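# Hang the ball-filled shallow basket on the stand's peg

## Task

Suspend the shallow basket from the stand's peg by its cord handle. It counts only if every ball is still inside the basket at the end.

## Robot and tools

Robot: two arms, left_arm and right_arm, each ending in a two-finger gripper. Base positions in the scene frame: left_arm (-0.002, +0.246, +0.012) m, right_arm (+0.026, -0.339, +0.021) m, each turned only about 1 degree about z. The scene frame has its origin at table-top height midway between the nominal bases, +z up, +x out over the table, and left_arm on the +y side (arm names do not match image sides). A two-camera stand is bolted to the floor behind the arms. Loose objects can sometimes get a short push from outside.

Frames: each arm reports its hand pose, velocities and targets in its own base frame. Fixed cameras and the table use the scene frame. Every commanded offset is along the axes of that arm's current Hand target. In the gripper's own axes, fingers point along +z and close along y. end_effector_position is the point between the pads, roughly 1 cm behind the tips.

Row layout (shared by execute_actions and move): one list of 14 numbers, each in [-1, 1]: dx, dy, dz, rx, ry, rz, opening for left_arm, then the same seven for right_arm. The first six per arm are an offset, not a pose, measured from that arm's Hand target at the start of the action or move; 1.0 equals 0.6 m of travel or 180 degrees of turn, and rx, ry, rz form one rotation vector. Sending the same offset twice moves twice. All zeros re-requests the current Hand target. The opening is absolute: +1 fully open (0.094 m), -1 closed. A 0 there is a real command (half open), so repeat an arm's present opening to leave it alone.

execute_actions(actions, cameras): actions is a list of actions; each action is up to 15 rows, one per 1/30 s step, and a short action repeats its final row to fill 15 steps. Every row counts from the start pose of that action, not from the row before. Images return only when actions is [] or cameras names them.

move(target, speed, blend, opening_speed, grip_force, blocking, cameras): target is one 14-number row or a list of up to 15 rows, all offsets counted from the same starting Hand targets. speed is path top speed in m/s (0.002 to 2.9, default 0.25; turning up to twice that in rad/s), one value or one per target. blend in m rounds corners between listed targets; 0 stops at each. opening_speed is how fast openings change per second on the -1..+1 scale (0.2 or more); use it to close gently. grip_force is per-pad force in newtons, 10 to 50, one value or one per arm; it persists, and lower values close slowly. blocking=false returns after about 0.5 s while motion continues. Paths are straight, end together, and are cut off after 10 s. They do not avoid obstacles or the other arm; faster moves stray more and hit harder. Keep paths away from an arm's own base, since passing near it can flip the shoulder posture. The result adds a move: line: done, off_target, moving, held or fault, plus limits such as paced (pose clipped) or held (steps withheld). done means within 10 mm and 2 degrees; neither done nor off_target says anything about contact.

wait(seconds 0 to 10) lets the scene run on last commands. stop brakes a running move. zoom_image(camera, region [x0, y0, x1, y1] in image pixels, at most 504 by 504) enlarges part of the newest image from cam_high, cam_low, cam_left_wrist or cam_right_wrist, all 672x504. finished_scene(scene) ends the scene for good; the basket must hang with all balls in it without being held.

Results: end_effector_position (m) and end_effector_quat_wxyz in each base frame, which can be off by a few cm; Hand target, the last commanded pose after clipping, from which next offsets count; grip_measured on the opening scale (reads up to about 2.5 mm wide when empty, narrower than a squeezed part); Joint positions (last value is the opening in metres); Joint torques (whole drive output including gravity, noisy and offset); Joint velocities, shown as within noise when still; Tool commands. Joint ranges in rad: waist -2.618 to 3.054, shoulder 0 to 3.142, elbow 0 to 3.142 (straight at 2.901), wrist pitch -1.571 to 1.571, wrist yaw -1.571 to 1.571, wrist roll -2.094 to 2.094.

Behaviour: orientation commands are clipped to 40 degrees from the measured one each step. Friction and load can leave a gripper a few cm short; a new action, even zeros, asks again, and if it still falls short send the remaining gap as an offset. A blocked arm keeps pushing until commanded back past its gripper. Fingers squeeze up to roughly 50 to 64 N per pad; to release, command well above grip_measured.

Avoid: dropping the basket or balls, spilling balls, anything leaving the table, releasing moving parts, fast impacts with the stand or table, hard pushes, arm-to-arm contact (including one gripper closing on the other's fingers), strain on wrist camera cables, and long holds at full stretch or against unreachable poses, which heat motors (MOTOR HOT at 75 °C, the arm folds and idles at 90 °C, goes limp at 100 °C). Calibrated camera poses may be a few mm and degrees off.

Each tool is called after ">>>" as name(argument=value, ...) on one line, values as JSON.

## Session

>>> execute_actions(actions=[])

Scene clock: 0.00 s.
left_arm: end_effector_position=(+0.4030, +0.0364, +0.1584) grip_measured=+1.000 end_effector_quat_wxyz=(+0.579, -0.102, +0.775, +0.231) | right_arm: end_effector_position=(+0.3164, -0.0273, +0.1805) grip_measured=+1.000 end_effector_quat_wxyz=(+0.615, +0.138, +0.775, +0.045)
Joint positions: left_arm=[-0.2 1.472 0.533 0.645 -0.688 0.059 0.094] | right_arm=[-0.071 0.764 0.282 0.24 0.032 0.257 0.094]
Joint velocities: within noise
Joint torques (N m): no reading
Heat: left arm: 33 °C; right arm: 38 °C.
Hand target: left_arm +0.4053, +0.0364, +0.1702; +0.592, -0.110, +0.766, +0.227 | right_arm +0.3179, -0.0275, +0.1916; +0.627, +0.136, +0.766, +0.045
Tool commands: left_gripper/opening=+1.0 right_gripper/opening=+1.0

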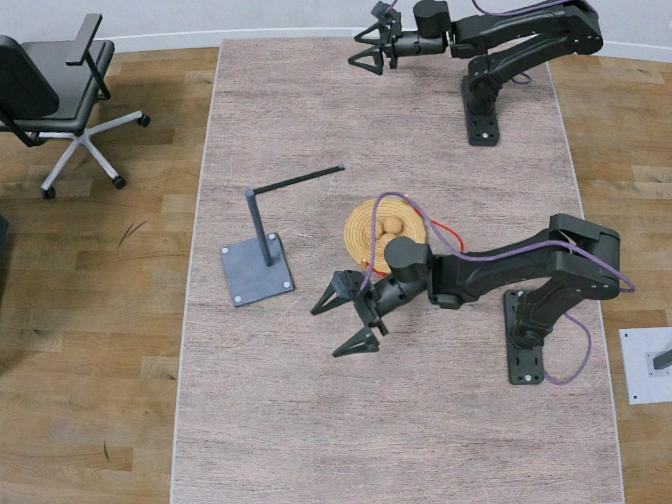

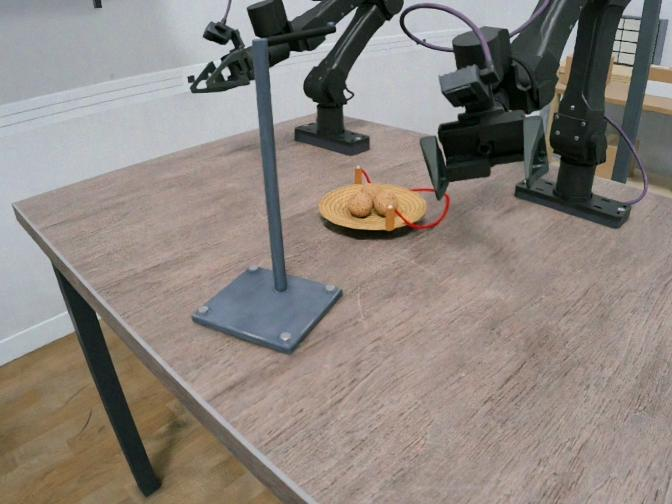

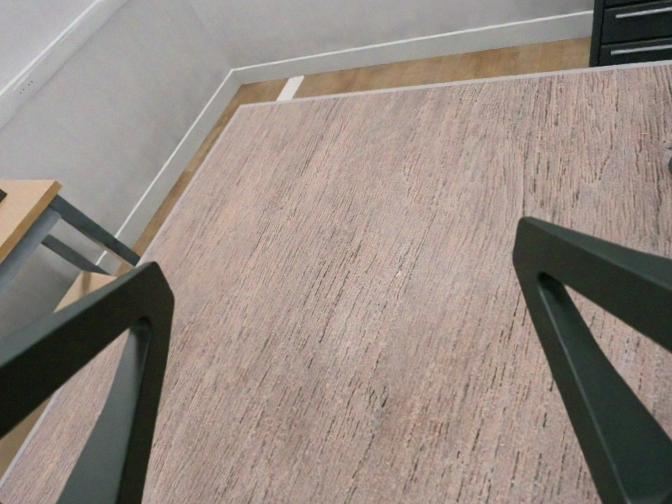

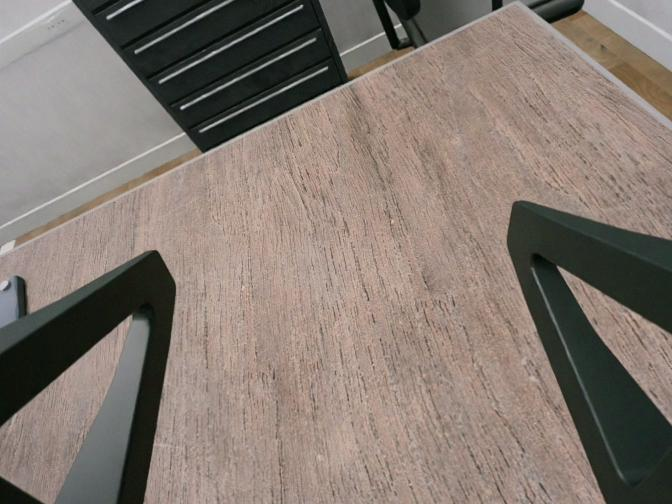

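>>> zoom_image(camera="cam_high", region=[320, 160, 500, 295])

>>> zoom_image(camera="cam_low", region=[290, 140, 480, 270])

>>> zoom_image(camera="cam_low", region=[180, 10, 380, 160])

Scaled by 2.800.

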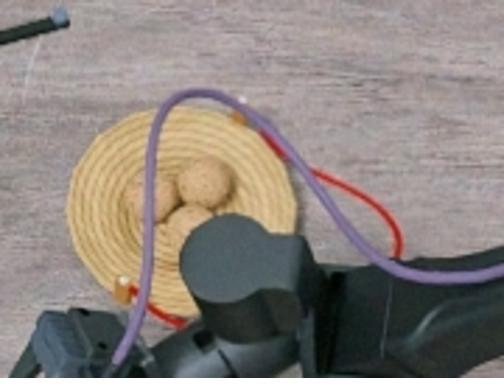

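Scaled by 2.653.

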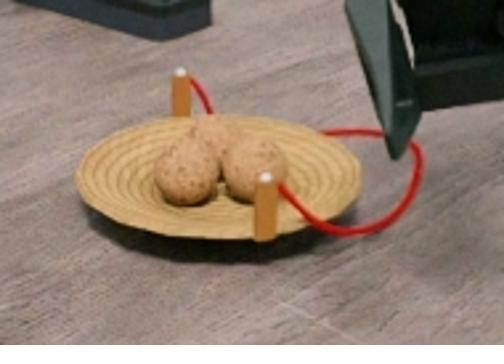

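Scaled by 2.520.

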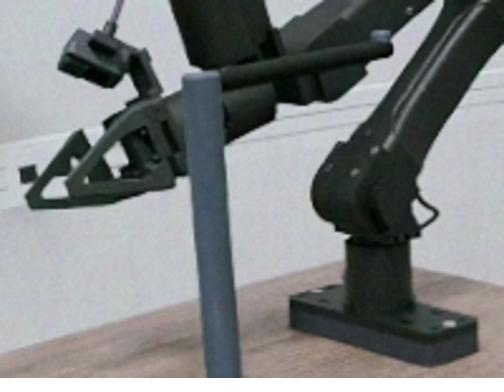

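>>> move(target=[-0.094,0.097,-0.283,0.157,0.409,0.076,1,0,0,0,0,0,0,1], cameras=["all"])

Scene clock: 7.00 s.
left_arm: end_effector_position=(+0.2534, +0.0001, +0.2674) grip_measured=+1.000 end_effector_quat_wxyz=(+0.153, -0.002, +0.988, +0.002) | right_arm: end_effector_position=(+0.3164, -0.0273, +0.1804) grip_measured=+1.000 end_effector_quat_wxyz=(+0.615, +0.138, +0.775, +0.045)
Joint positions: left_arm=[-0.008 1.347 1.65 -1.565 -0.007 -0.011 0.094] | right_arm=[-0.071 0.764 0.282 0.24 0.032 0.257 0.094]
Joint torques (N m): left_arm=[0.49 -5.87 4.37 1.02 0.11 0.07] | right_arm=[0.24 -2.35 7.91 1.82 0.04 -0.01]
Heat: left arm: 34 °C; right arm: 39 °C.
Hand target: left_arm +0.2501, +0.0005, +0.2701; +0.000, +0.000, +1.000, +0.000 | right_arm +0.3179, -0.0275, +0.1916; +0.627, +0.136, +0.766, +0.045
Off the commanded pose: left_arm 0.004 m, 18 deg | right_arm 0.011 m, 2 deg.
joint read past its limit (left arm) — joint 4 (wrist pitch), lower limit.
joint sent to its limit (left arm) — joint 4 (wrist pitch), lower limit. The joint targets are off in orientation, not in position.
move: off_target (left_arm, right_arm)
camera_calibration:
cam_left_wrist: T_world_to_cam=[[-0.118041, -0.992971, -0.00864902, 0.0346745], [-0.927606, 0.107153, 0.357862, 0.146725], [-0.35442, 0.0502652, -0.933734, 0.442994], [0, 0, 0, 1]] pos_world=[0.297202, -0.00355848, 0.361431]
cam_right_wrist: T_world_to_cam=[[-0.236135, -0.910423, -0.339661, 0.110565], [-0.752952, 0.392388, -0.528295, 0.347191], [0.614251, 0.131, -0.778161, 0.0495856], [0, 0, 0, 1]] pos_world=[0.257068, -0.0420687, 0.25956]

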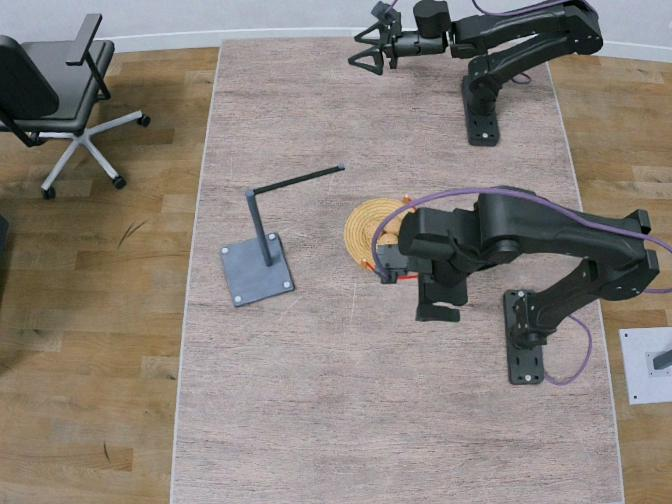

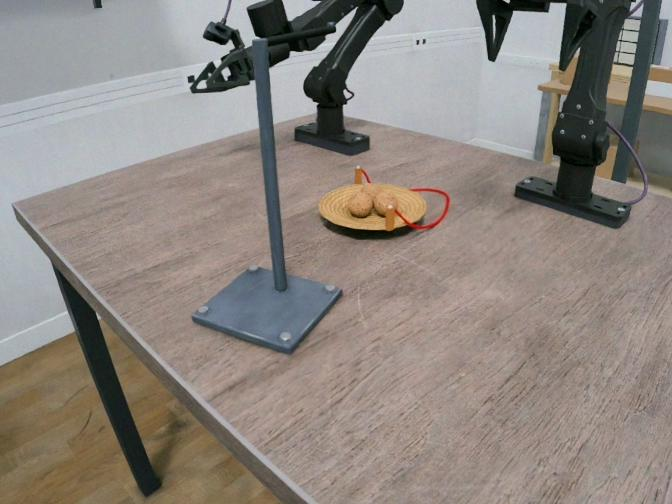

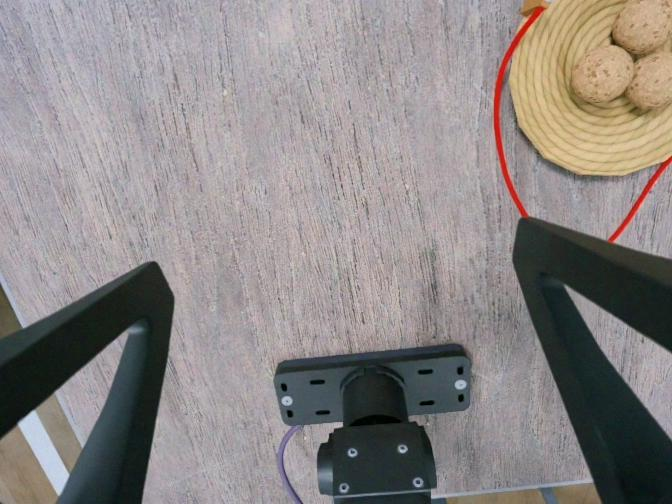

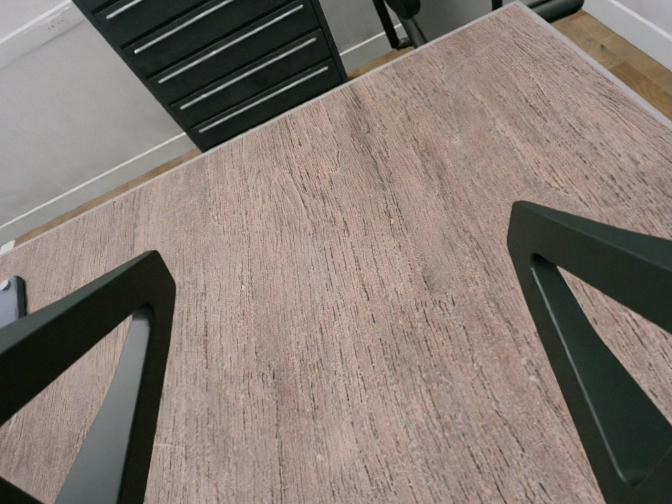

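>>> move(target=[0.175,-0.256,0.2,0,0,0.689,0,0,0,0,0,0,0,1], cameras=["all"])

Scene clock: 12.93 s.
left_arm: end_effector_position=(+0.1455, -0.1519, +0.1532) grip_measured=+0.002 end_effector_quat_wxyz=(+0.003, +0.879, +0.476, +0.002) | right_arm: end_effector_position=(+0.3164, -0.0273, +0.1804) grip_measured=+1.000 end_effector_quat_wxyz=(+0.615, +0.138, +0.775, +0.045)
Joint positions: left_arm=[-0.813 1.335 1.208 -1.437 -0.001 1.336 0.047] | right_arm=[-0.071 0.764 0.282 0.24 0.032 0.257 0.094]
Joint torques (N m): left_arm=[-0.36 -4.04 4.7 0.55 0.01 0.1] | right_arm=[-0.03 -2.29 7.91 1.85 0.01 -0.1]
Heat: left arm: 34 °C; right arm: 40 °C.
Hand target: left_arm +0.1451, -0.1531, +0.1500; +0.000, +0.883, +0.469, +0.000 | right_arm +0.3179, -0.0275, +0.1916; +0.627, +0.136, +0.766, +0.045
Off the commanded pose: left_arm 0.003 m, 1 deg | right_arm 0.011 m, 2 deg.
move: off_target (right_arm)
camera_calibration:
cam_left_wrist: T_world_to_cam=[[-0.767081, 0.641062, 0.0250271, 0.207519], [0.513729, 0.590415, 0.622489, -0.0729718], [0.384278, 0.490357, -0.782228, 0.24195], [0, 0, 0, 1]] pos_world=[0.103695, -0.208591, 0.229491]
cam_right_wrist: T_world_to_cam=[[-0.236135, -0.910423, -0.339661, 0.110565], [-0.752952, 0.392388, -0.528295, 0.347191], [0.614251, 0.131, -0.778161, 0.0495856], [0, 0, 0, 1]] pos_world=[0.257068, -0.0420687, 0.25956]

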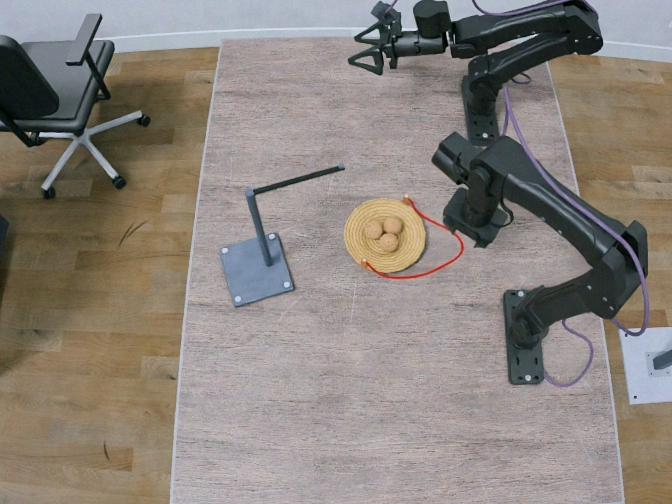

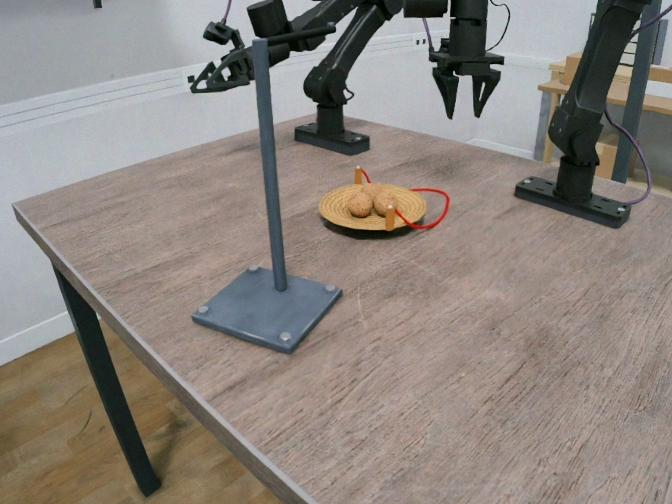

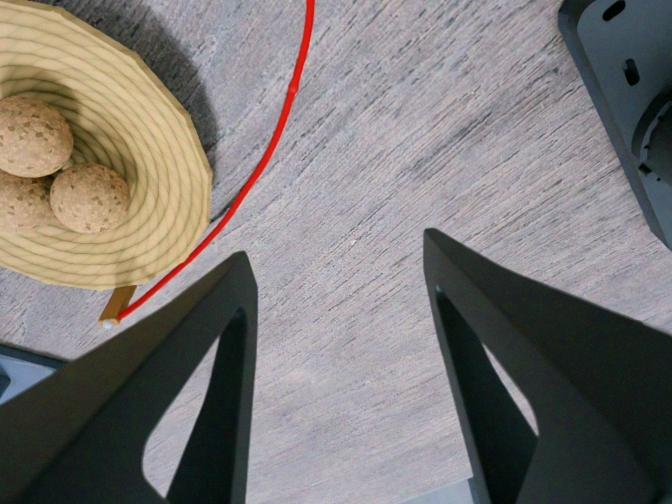

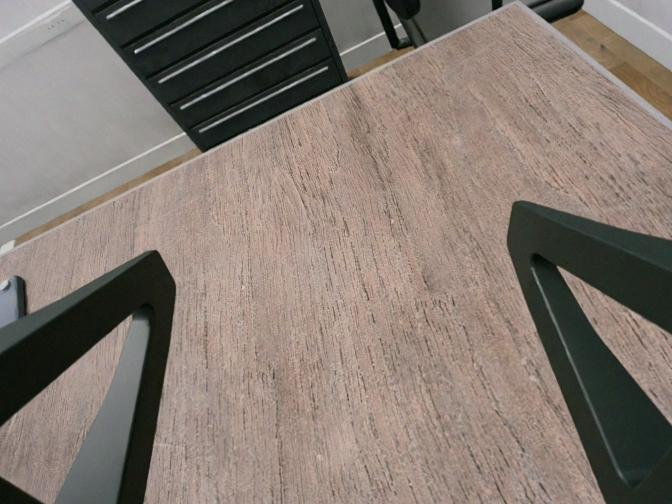

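>>> zoom_image(camera="cam_high", region=[340, 180, 500, 300])

Scaled by 3.150.

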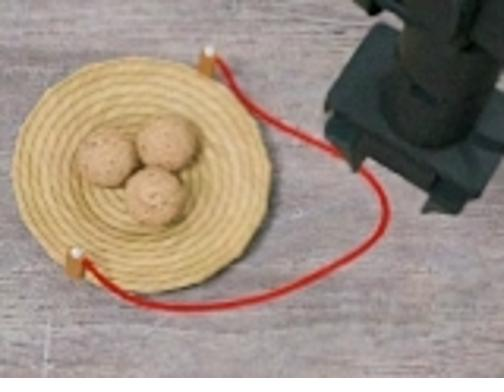

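>>> move(target=[-0.019,0.029,0.17,0,0,0.105,0,0,0,0,0,0,0,1], cameras=["all"])

Scene clock: 16.00 s.
left_arm: end_effector_position=(+0.1553, -0.1719, +0.0513) grip_measured=+0.002 end_effector_quat_wxyz=(+0.002, +0.946, +0.325, +0.004) | right_arm: end_effector_position=(+0.3164, -0.0273, +0.1804) grip_measured=+1.000 end_effector_quat_wxyz=(+0.615, +0.138, +0.775, +0.045)
Joint positions: left_arm=[-0.845 1.458 0.899 -1.004 -0.006 1.634 0.047] | right_arm=[-0.071 0.764 0.282 0.24 0.032 0.257 0.094]
Joint torques (N m): left_arm=[-0.31 -5.08 4.6 0.54 0.06 0.08] | right_arm=[0.03 -2.19 7.88 1.86 -0.01 -0.08]
Heat: left arm: 34 °C; right arm: 40 °C.
Hand target: left_arm +0.1533, -0.1724, +0.0481; +0.000, +0.948, +0.318, +0.000 | right_arm +0.3179, -0.0275, +0.1916; +0.627, +0.136, +0.766, +0.045
Off the commanded pose: left_arm 0.004 m, 1 deg | right_arm 0.011 m, 2 deg.
move: off_target (right_arm)
camera_calibration:
cam_left_wrist: T_world_to_cam=[[-0.517881, 0.855081, 0.0252284, 0.228469], [0.67396, 0.389667, 0.627645, -0.0624327], [0.526856, 0.342048, -0.778091, 0.12037], [0, 0, 0, 1]] pos_world=[0.0969794, -0.212204, 0.12708]
cam_right_wrist: T_world_to_cam=[[-0.236135, -0.910423, -0.339661, 0.110565], [-0.752952, 0.392388, -0.528295, 0.347191], [0.614251, 0.131, -0.778161, 0.0495856], [0, 0, 0, 1]] pos_world=[0.257068, -0.0420687, 0.25956]

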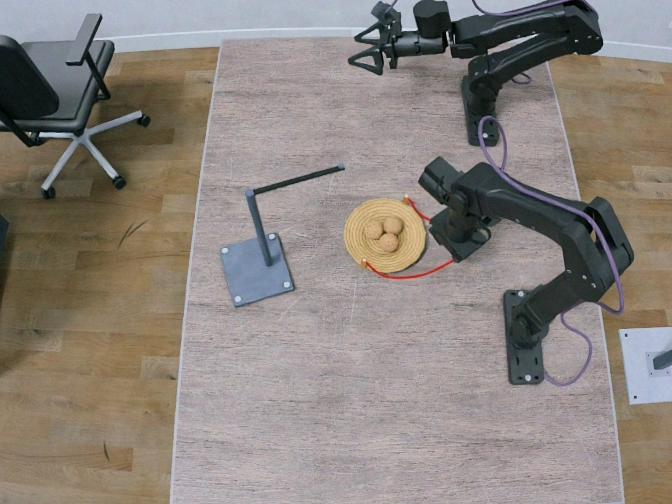

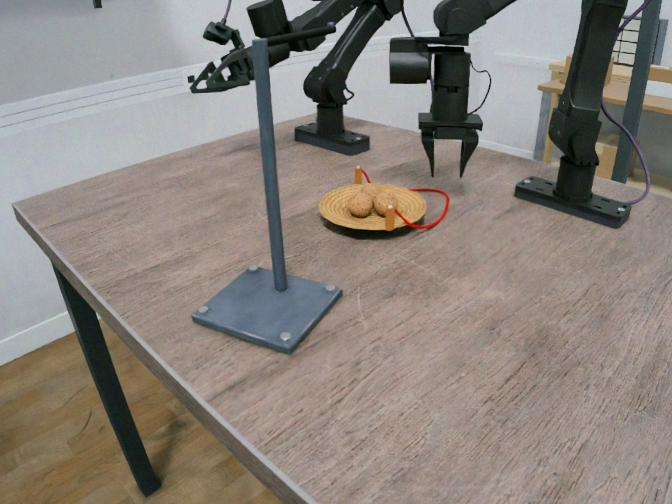

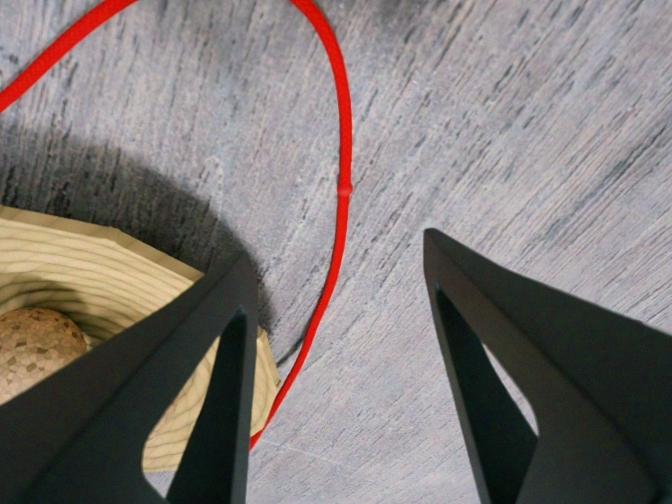

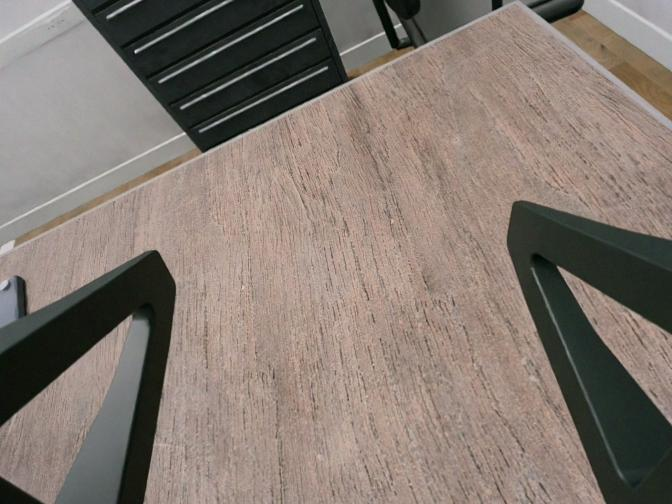

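>>> move(target=[0.019,0,0.065,0,0,0,0,0,0,0,0,0,0,1], cameras=["all"], speed=0.1)

>>> zoom_image(camera="cam_low", region=[340, 130, 520, 260])

Scene clock: 17.57 s.
left_arm: end_effector_position=(+0.1634, -0.1668, +0.0126) grip_measured=+0.002 end_effector_quat_wxyz=(+0.003, +0.947, +0.321, +0.005) | right_arm: end_effector_position=(+0.3164, -0.0273, +0.1804) grip_measured=+1.000 end_effector_quat_wxyz=(+0.615, +0.138, +0.775, +0.045)
Joint positions: left_arm=[-0.805 1.529 0.797 -0.829 -0.006 1.683 0.047] | right_arm=[-0.071 0.764 0.282 0.24 0.032 0.257 0.094]
Joint torques (N m): left_arm=[0.4 -5.22 4.27 0.53 0.06 0.1] | right_arm=[-0.08 -2.28 7.87 1.86 0.04 -0.06]
Heat: left arm: 34 °C; right arm: 40 °C.
Hand target: left_arm +0.1624, -0.1655, +0.0091; +0.000, +0.948, +0.318, +0.000 | right_arm +0.3179, -0.0275, +0.1916; +0.627, +0.136, +0.766, +0.045
Off the commanded pose: left_arm 0.004 m, 1 deg | right_arm 0.011 m, 2 deg.
move: off_target (right_arm)
camera_calibration:
cam_left_wrist: T_world_to_cam=[[-0.509984, 0.859855, 0.0237877, 0.22878], [0.676471, 0.383829, 0.62854, -0.0470171], [0.531323, 0.336637, -0.777414, 0.082674], [0, 0, 0, 1]] pos_world=[0.104553, -0.206502, 0.0883818]
cam_right_wrist: T_world_to_cam=[[-0.236135, -0.910423, -0.339661, 0.110565], [-0.752952, 0.392388, -0.528295, 0.347191], [0.614251, 0.131, -0.778161, 0.0495856], [0, 0, 0, 1]] pos_world=[0.257068, -0.0420687, 0.25956]

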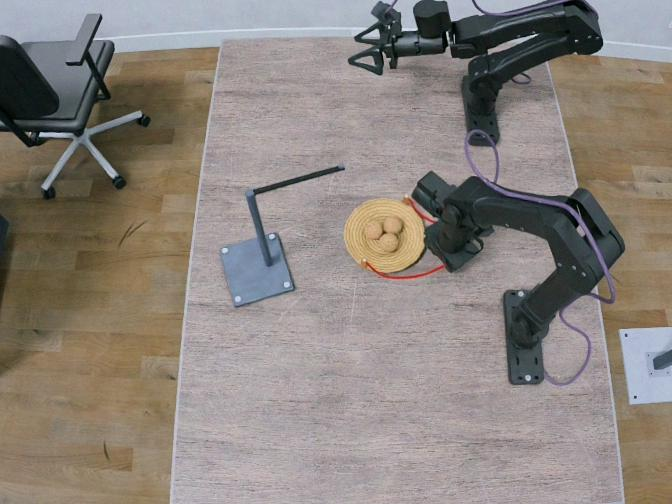

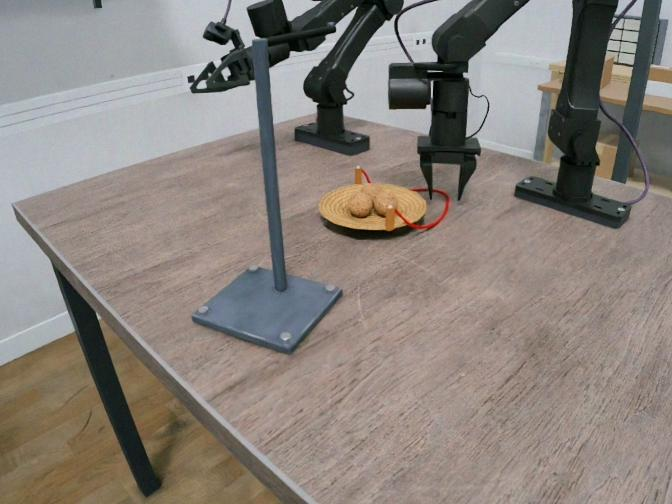

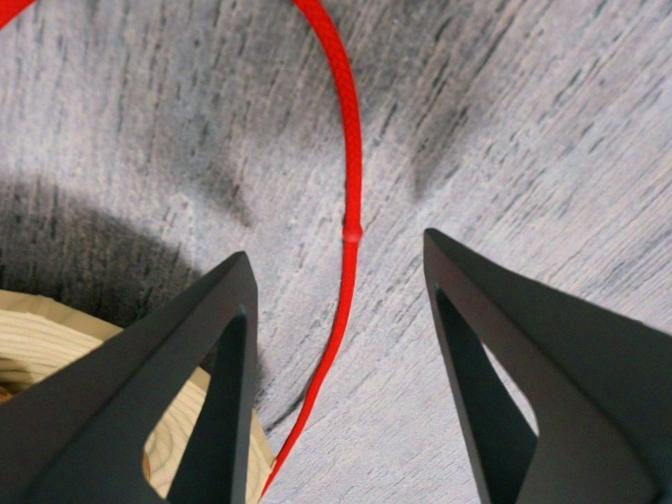

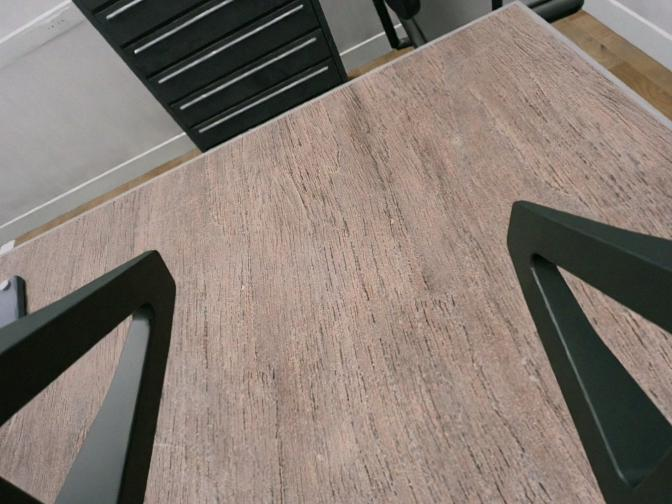

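Scaled by 2.800.

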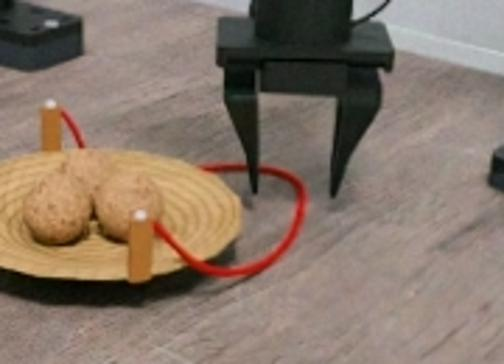

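>>> move(target=[0.006,0,0.02,0,0,0,0,0,0,0,0,0,0,1], cameras=["cam_low","cam_left_wrist"], speed=0.05)

>>> zoom_image(camera="cam_low", region=[340, 130, 520, 260])

Scene clock: 18.90 s.
left_arm: end_effector_position=(+0.1667, -0.1653, +0.0012) grip_measured=+0.002 end_effector_quat_wxyz=(+0.004, +0.947, +0.320, +0.006) | right_arm: end_effector_position=(+0.3164, -0.0273, +0.1804) grip_measured=+1.000 end_effector_quat_wxyz=(+0.615, +0.138, +0.775, +0.045)
Joint positions: left_arm=[-0.79 1.556 0.771 -0.773 -0.006 1.699 0.047] | right_arm=[-0.071 0.764 0.282 0.24 0.032 0.257 0.094]
Joint torques (N m): left_arm=[0.44 -5.22 4.01 0.54 0.06 0.1] | right_arm=[0.08 -2.14 7.83 1.83 -0.01 -0.07]
Heat: left arm: 34 °C; right arm: 40 °C.
Hand target: left_arm +0.1652, -0.1633, -0.0029; +0.000, +0.948, +0.318, +0.000 | right_arm +0.3179, -0.0275, +0.1916; +0.627, +0.136, +0.766, +0.045
Off the commanded pose: left_arm 0.005 m, 1 deg | right_arm 0.011 m, 2 deg.
move: off_target (right_arm)
camera_calibration:
cam_left_wrist: T_world_to_cam=[[-0.509079, 0.860455, 0.0213389, 0.229385], [0.675654, 0.384139, 0.629229, -0.0424408], [0.533226, 0.334745, -0.776927, 0.0708896], [0, 0, 0, 1]] pos_world=[0.10765, -0.204802, 0.0768862]
Images, in order (width x height): cam_low 672x504, cam_left_wrist 672x504.

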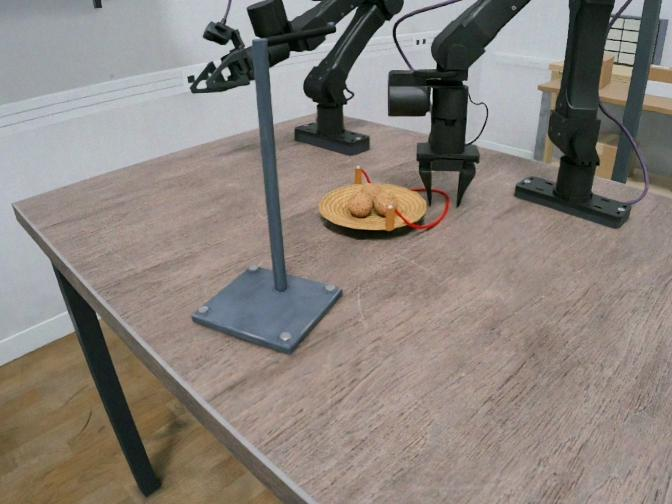

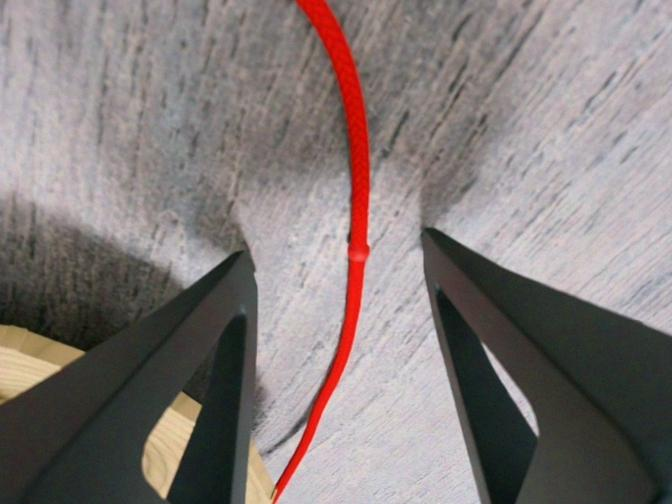

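Scaled by 2.800.

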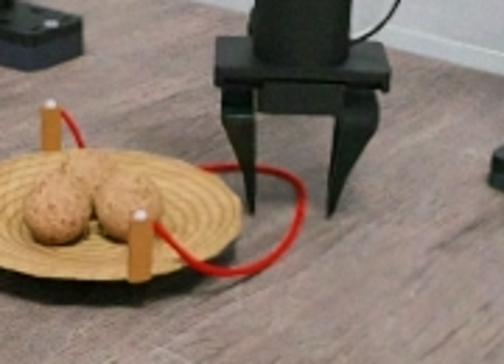

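>>> move(target=[[-0.002,0,0.007,0,0,0,0,0,0,0,0,0,0,1],[-0.002,0,0.007,0,0,0,-0.8,0,0,0,0,0,0,1],[-0.002,0,0.007,0,0,0,-1,0,0,0,0,0,0,1]], cameras=["cam_low","cam_left_wrist"], speed=0.05)

>>> zoom_image(camera="cam_low", region=[340, 130, 520, 260])

Scene clock: 21.47 s.
left_arm: end_effector_position=(+0.1671, -0.1657, -0.0023) grip_measured=-0.899 end_effector_quat_wxyz=(+0.005, +0.947, +0.320, +0.006) | right_arm: end_effector_position=(+0.3164, -0.0273, +0.1804) grip_measured=+1.000 end_effector_quat_wxyz=(+0.615, +0.138, +0.775, +0.045)
Joint positions: left_arm=[-0.79 1.564 0.762 -0.754 -0.006 1.699 0.005] | right_arm=[-0.071 0.764 0.282 0.24 0.032 0.257 0.094]
Joint torques (N m): left_arm=[0.06 -5.09 3.86 0.55 0.06 0.05] | right_arm=[-0.05 -2.29 7.86 1.82 0.05 -0.06]
Heat: left arm: 34 °C; right arm: 40 °C.
Hand target: left_arm +0.1643, -0.1641, -0.0071; +0.000, +0.948, +0.318, +0.000 | right_arm +0.3179, -0.0275, +0.1916; +0.627, +0.136, +0.766, +0.045
Off the commanded pose: left_arm 0.006 m, 1 deg | right_arm 0.011 m, 2 deg.
move: off_target (right_arm)
camera_calibration:
cam_left_wrist: T_world_to_cam=[[-0.509154, 0.860479, 0.0183926, 0.230099], [0.674331, 0.385547, 0.629786, -0.039939], [0.534827, 0.333061, -0.776551, 0.0675695], [0, 0, 0, 1]] pos_world=[0.10795, -0.205102, 0.0733921]
Images, in order (width x height): cam_low 672x504, cam_left_wrist 672x504.

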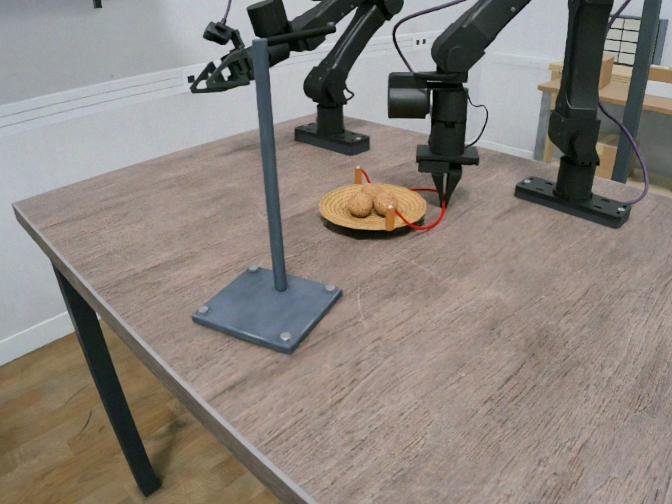

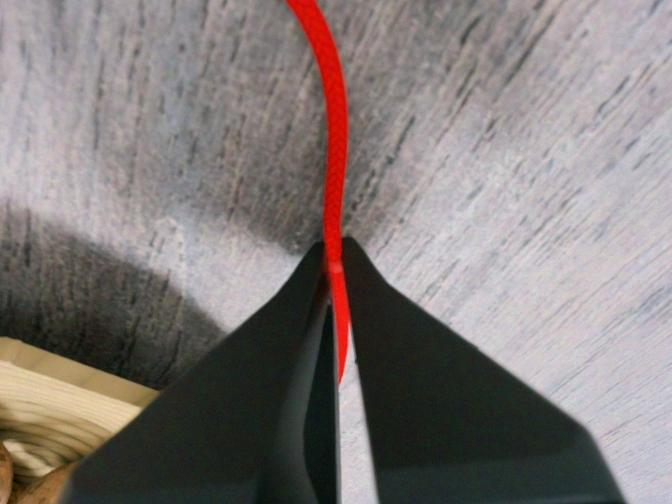

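Scaled by 2.800.

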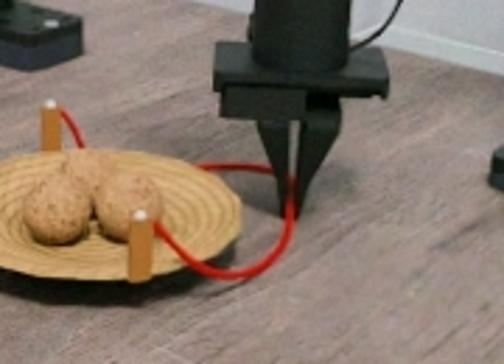

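>>> move(target=[[0.07,0.118,-0.212,0,0,0,-1,0,0,0,0,0,0,1],[0.109,0.21,-0.328,0,0,-0.105,-1,0,0,0,0,0,0,1]], cameras=["all"], speed=0.12, blend=[0.03,0])

>>> zoom_image(camera="cam_low", region=[280, 20, 500, 260])

Scene clock: 25.27 s.
left_arm: end_effector_position=(+0.2887, -0.2236, +0.1881) grip_measured=-0.899 end_effector_quat_wxyz=(+0.027, +0.886, +0.463, +0.016) | right_arm: end_effector_position=(+0.3164, -0.0273, +0.1804) grip_measured=+1.000 end_effector_quat_wxyz=(+0.615, +0.138, +0.775, +0.045)
Joint positions: left_arm=[-0.665 1.909 1.952 -1.552 -0.006 1.513 0.005] | right_arm=[-0.071 0.764 0.282 0.24 0.032 0.257 0.094]
Joint torques (N m): left_arm=[0.44 -8.76 7.97 0.42 0.06 -0.08] | right_arm=[0.02 -2.24 7.71 1.87 0.01 -0.08]
Heat: left arm: 34 °C; right arm: 40 °C.
Hand target: left_arm +0.2923, -0.2250, +0.1898; +0.000, +0.883, +0.469, +0.000 | right_arm +0.3179, -0.0275, +0.1916; +0.627, +0.136, +0.766, +0.045
Off the commanded pose: left_arm 0.004 m, 4 deg | right_arm 0.011 m, 2 deg.
joint sent to its limit (left arm) — joint 4 (wrist pitch), lower limit. The joint targets are off in orientation, not in position.
move: off_target (left_arm, right_arm)
camera_calibration:
cam_left_wrist: T_world_to_cam=[[-0.748225, 0.66278, -0.0296911, 0.37215], [0.500938, 0.593729, 0.62972, -0.122856], [0.434994, 0.456299, -0.776255, 0.225944], [0, 0, 0, 1]] pos_world=[0.241711, -0.276808, 0.263804]
cam_right_wrist: T_world_to_cam=[[-0.236135, -0.910423, -0.339661, 0.110565], [-0.752952, 0.392388, -0.528295, 0.347191], [0.614251, 0.131, -0.778161, 0.0495856], [0, 0, 0, 1]] pos_world=[0.257068, -0.0420687, 0.25956]

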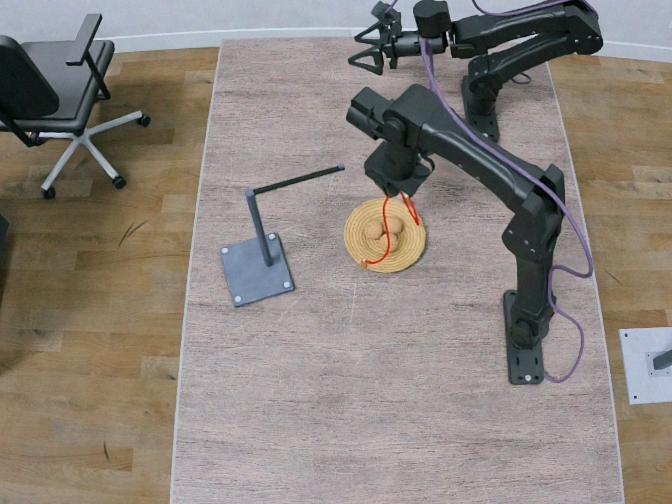

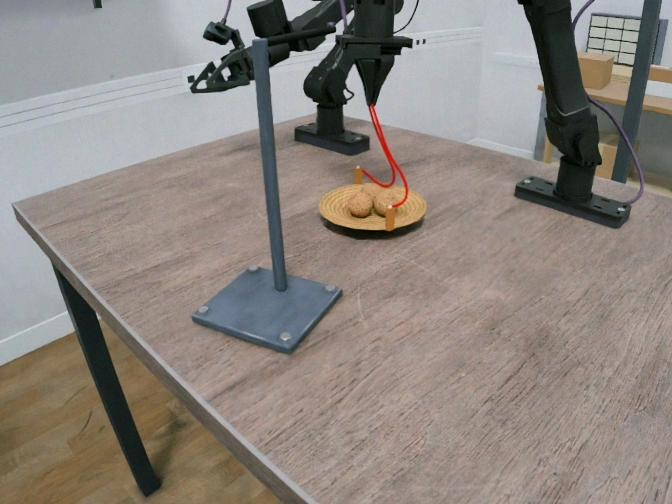

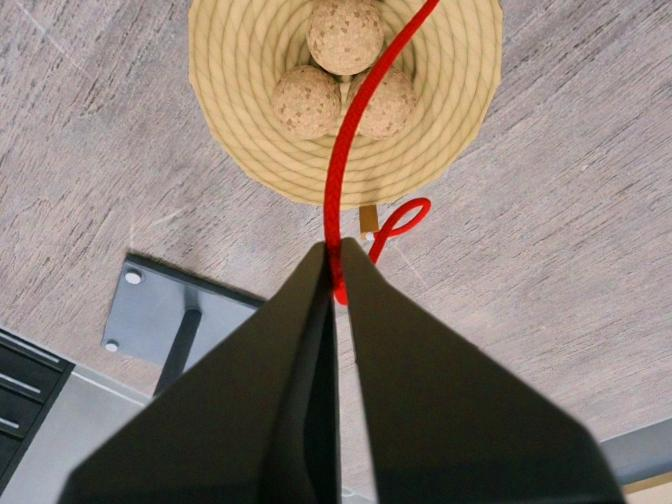

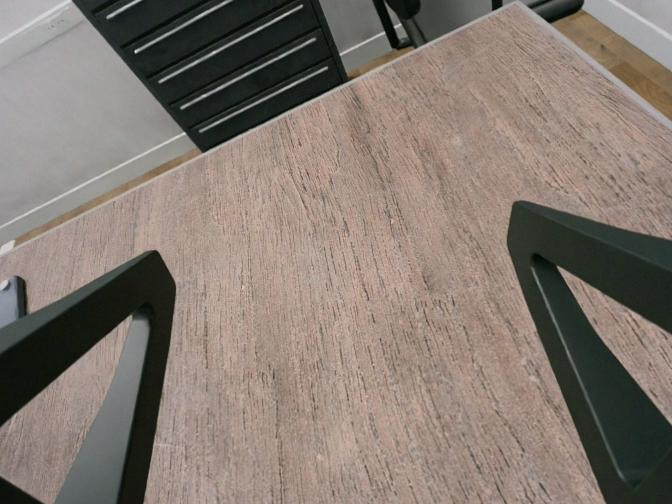

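Scaled by 2.100.

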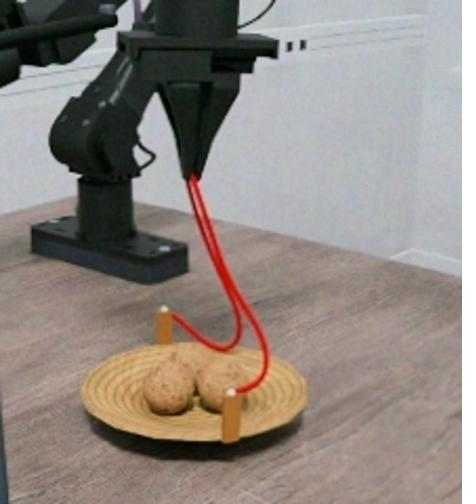

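>>> move(target=[0,0,-0.06,0,0,0,-1,0,0,0,0,0,0,1], cameras=["cam_high","cam_low","cam_left_wrist"], speed=0.05)

>>> zoom_image(camera="cam_low", region=[280, 20, 500, 260])

Scene clock: 26.60 s.
left_arm: end_effector_position=(+0.2930, -0.2270, +0.1966) grip_measured=-0.899 end_effector_quat_wxyz=(+0.041, +0.885, +0.463, +0.022) | right_arm: end_effector_position=(+0.3164, -0.0273, +0.1804) grip_measured=+1.000 end_effector_quat_wxyz=(+0.615, +0.138, +0.775, +0.045)
Joint positions: left_arm=[-0.665 1.909 1.985 -1.553 -0.006 1.512 0.005] | right_arm=[-0.071 0.764 0.282 0.24 0.032 0.257 0.094]
Joint torques (N m): left_arm=[0.43 -15.32 8.17 0.49 0.06 -0.07] | right_arm=[-0.16 -2.15 7.94 1.84 0.03 -0.04]
Heat: left arm: 34 °C; right arm: 40 °C.
Hand target: left_arm +0.2923, -0.2250, +0.2258; +0.000, +0.883, +0.469, +0.000 | right_arm +0.3179, -0.0275, +0.1916; +0.627, +0.136, +0.766, +0.045
Off the commanded pose: left_arm 0.029 m, 5 deg | right_arm 0.011 m, 2 deg.
joint sent to its limit (left arm) — joint 4 (wrist pitch), lower limit. The joint targets are off in orientation, not in position.
move: off_target (left_arm, right_arm)
camera_calibration:
cam_left_wrist: T_world_to_cam=[[-0.747351, 0.661599, -0.0612671, 0.383498], [0.484987, 0.606217, 0.630308, -0.120987], [0.454152, 0.441347, -0.773924, 0.222786], [0, 0, 0, 1]] pos_world=[0.244106, -0.278703, 0.272174]
Images, in order (width x height): cam_high 672x504, cam_low 672x504, cam_left_wrist 672x504.

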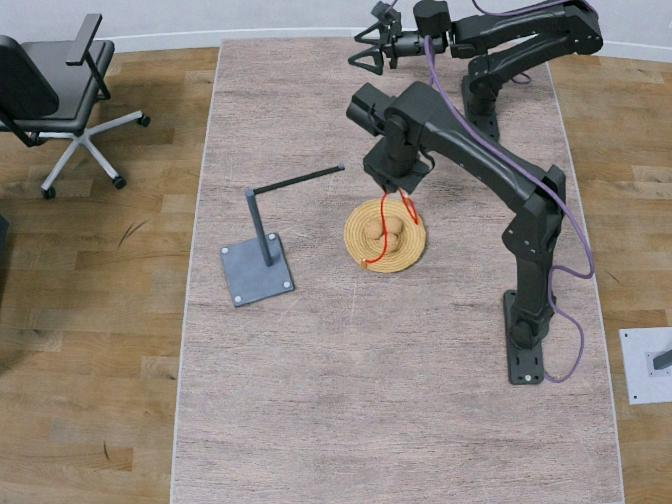

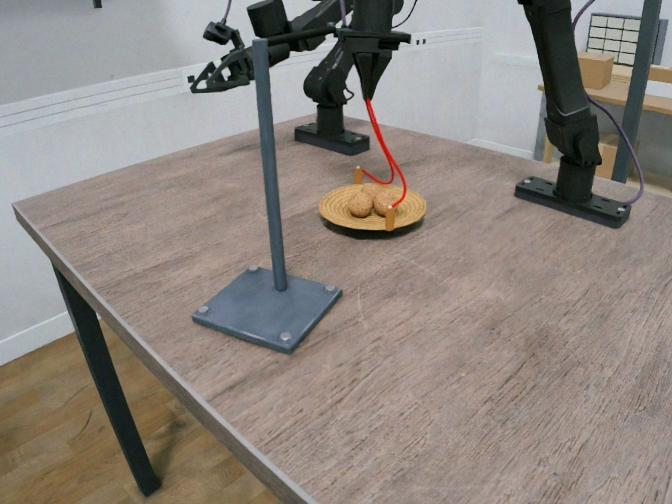

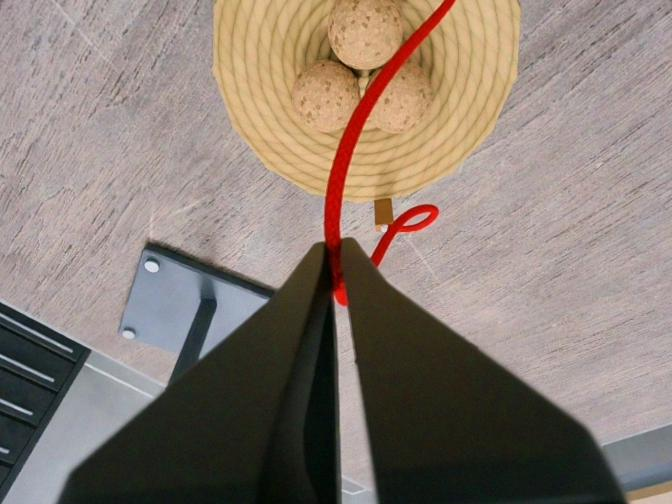

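Scaled by 2.100.

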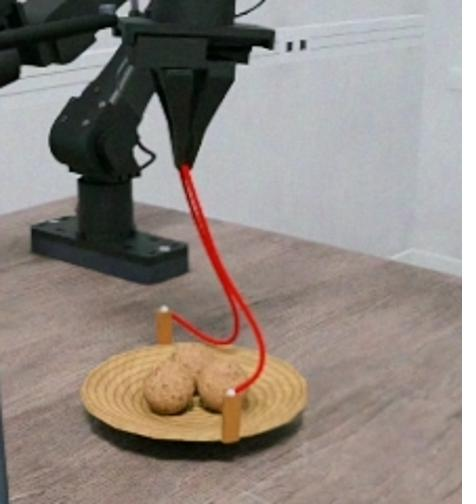

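>>> move(target=[0,0,-0.03,0,0,0,-1,0,0,0,0,0,0,1], cameras=["cam_low","cam_left_wrist"], speed=0.1)

>>> zoom_image(camera="cam_low", region=[280, 20, 500, 260])

Scene clock: 27.93 s.
left_arm: end_effector_position=(+0.2936, -0.2275, +0.2170) grip_measured=-0.899 end_effector_quat_wxyz=(+0.070, +0.883, +0.462, +0.035) | right_arm: end_effector_position=(+0.3164, -0.0273, +0.1804) grip_measured=+1.000 end_effector_quat_wxyz=(+0.615, +0.138, +0.775, +0.045)
Joint positions: left_arm=[-0.665 1.871 2.012 -1.554 -0.006 1.512 0.005] | right_arm=[-0.071 0.764 0.282 0.24 0.032 0.257 0.094]
Joint torques (N m): left_arm=[0.4 -14.31 8.09 0.62 0.05 -0.07] | right_arm=[-0.16 -1.99 7.91 1.87 0.06 0]
Heat: left arm: 34 °C; right arm: 40 °C.
Hand target: left_arm +0.2924, -0.2250, +0.2437; +0.000, +0.883, +0.469, +0.000 | right_arm +0.3179, -0.0275, +0.1916; +0.627, +0.136, +0.766, +0.045
Off the commanded pose: left_arm 0.027 m, 9 deg | right_arm 0.011 m, 2 deg.
joint sent to its limit (left arm) — joint 4 (wrist pitch), lower limit. The joint targets are off in orientation, not in position.
move: off_target (left_arm, right_arm)
camera_calibration:
cam_left_wrist: T_world_to_cam=[[-0.742655, 0.657993, -0.124534, 0.397121], [0.453461, 0.630949, 0.629506, -0.118716], [0.492785, 0.411034, -0.766951, 0.218694], [0, 0, 0, 1]] pos_world=[0.240988, -0.27629, 0.291915]
Images, in order (width x height): cam_low 672x504, cam_left_wrist 672x504.

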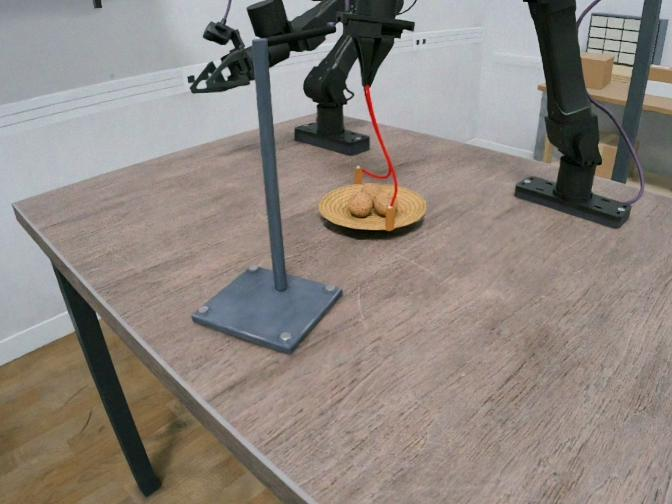

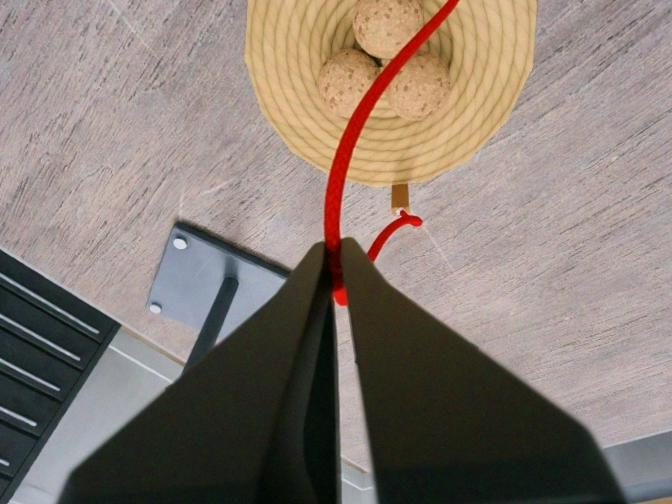

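Scaled by 2.100.

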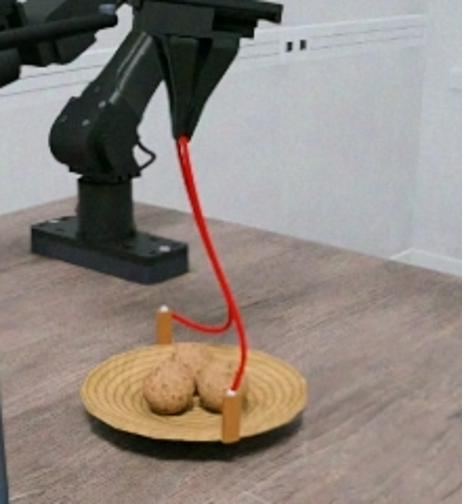

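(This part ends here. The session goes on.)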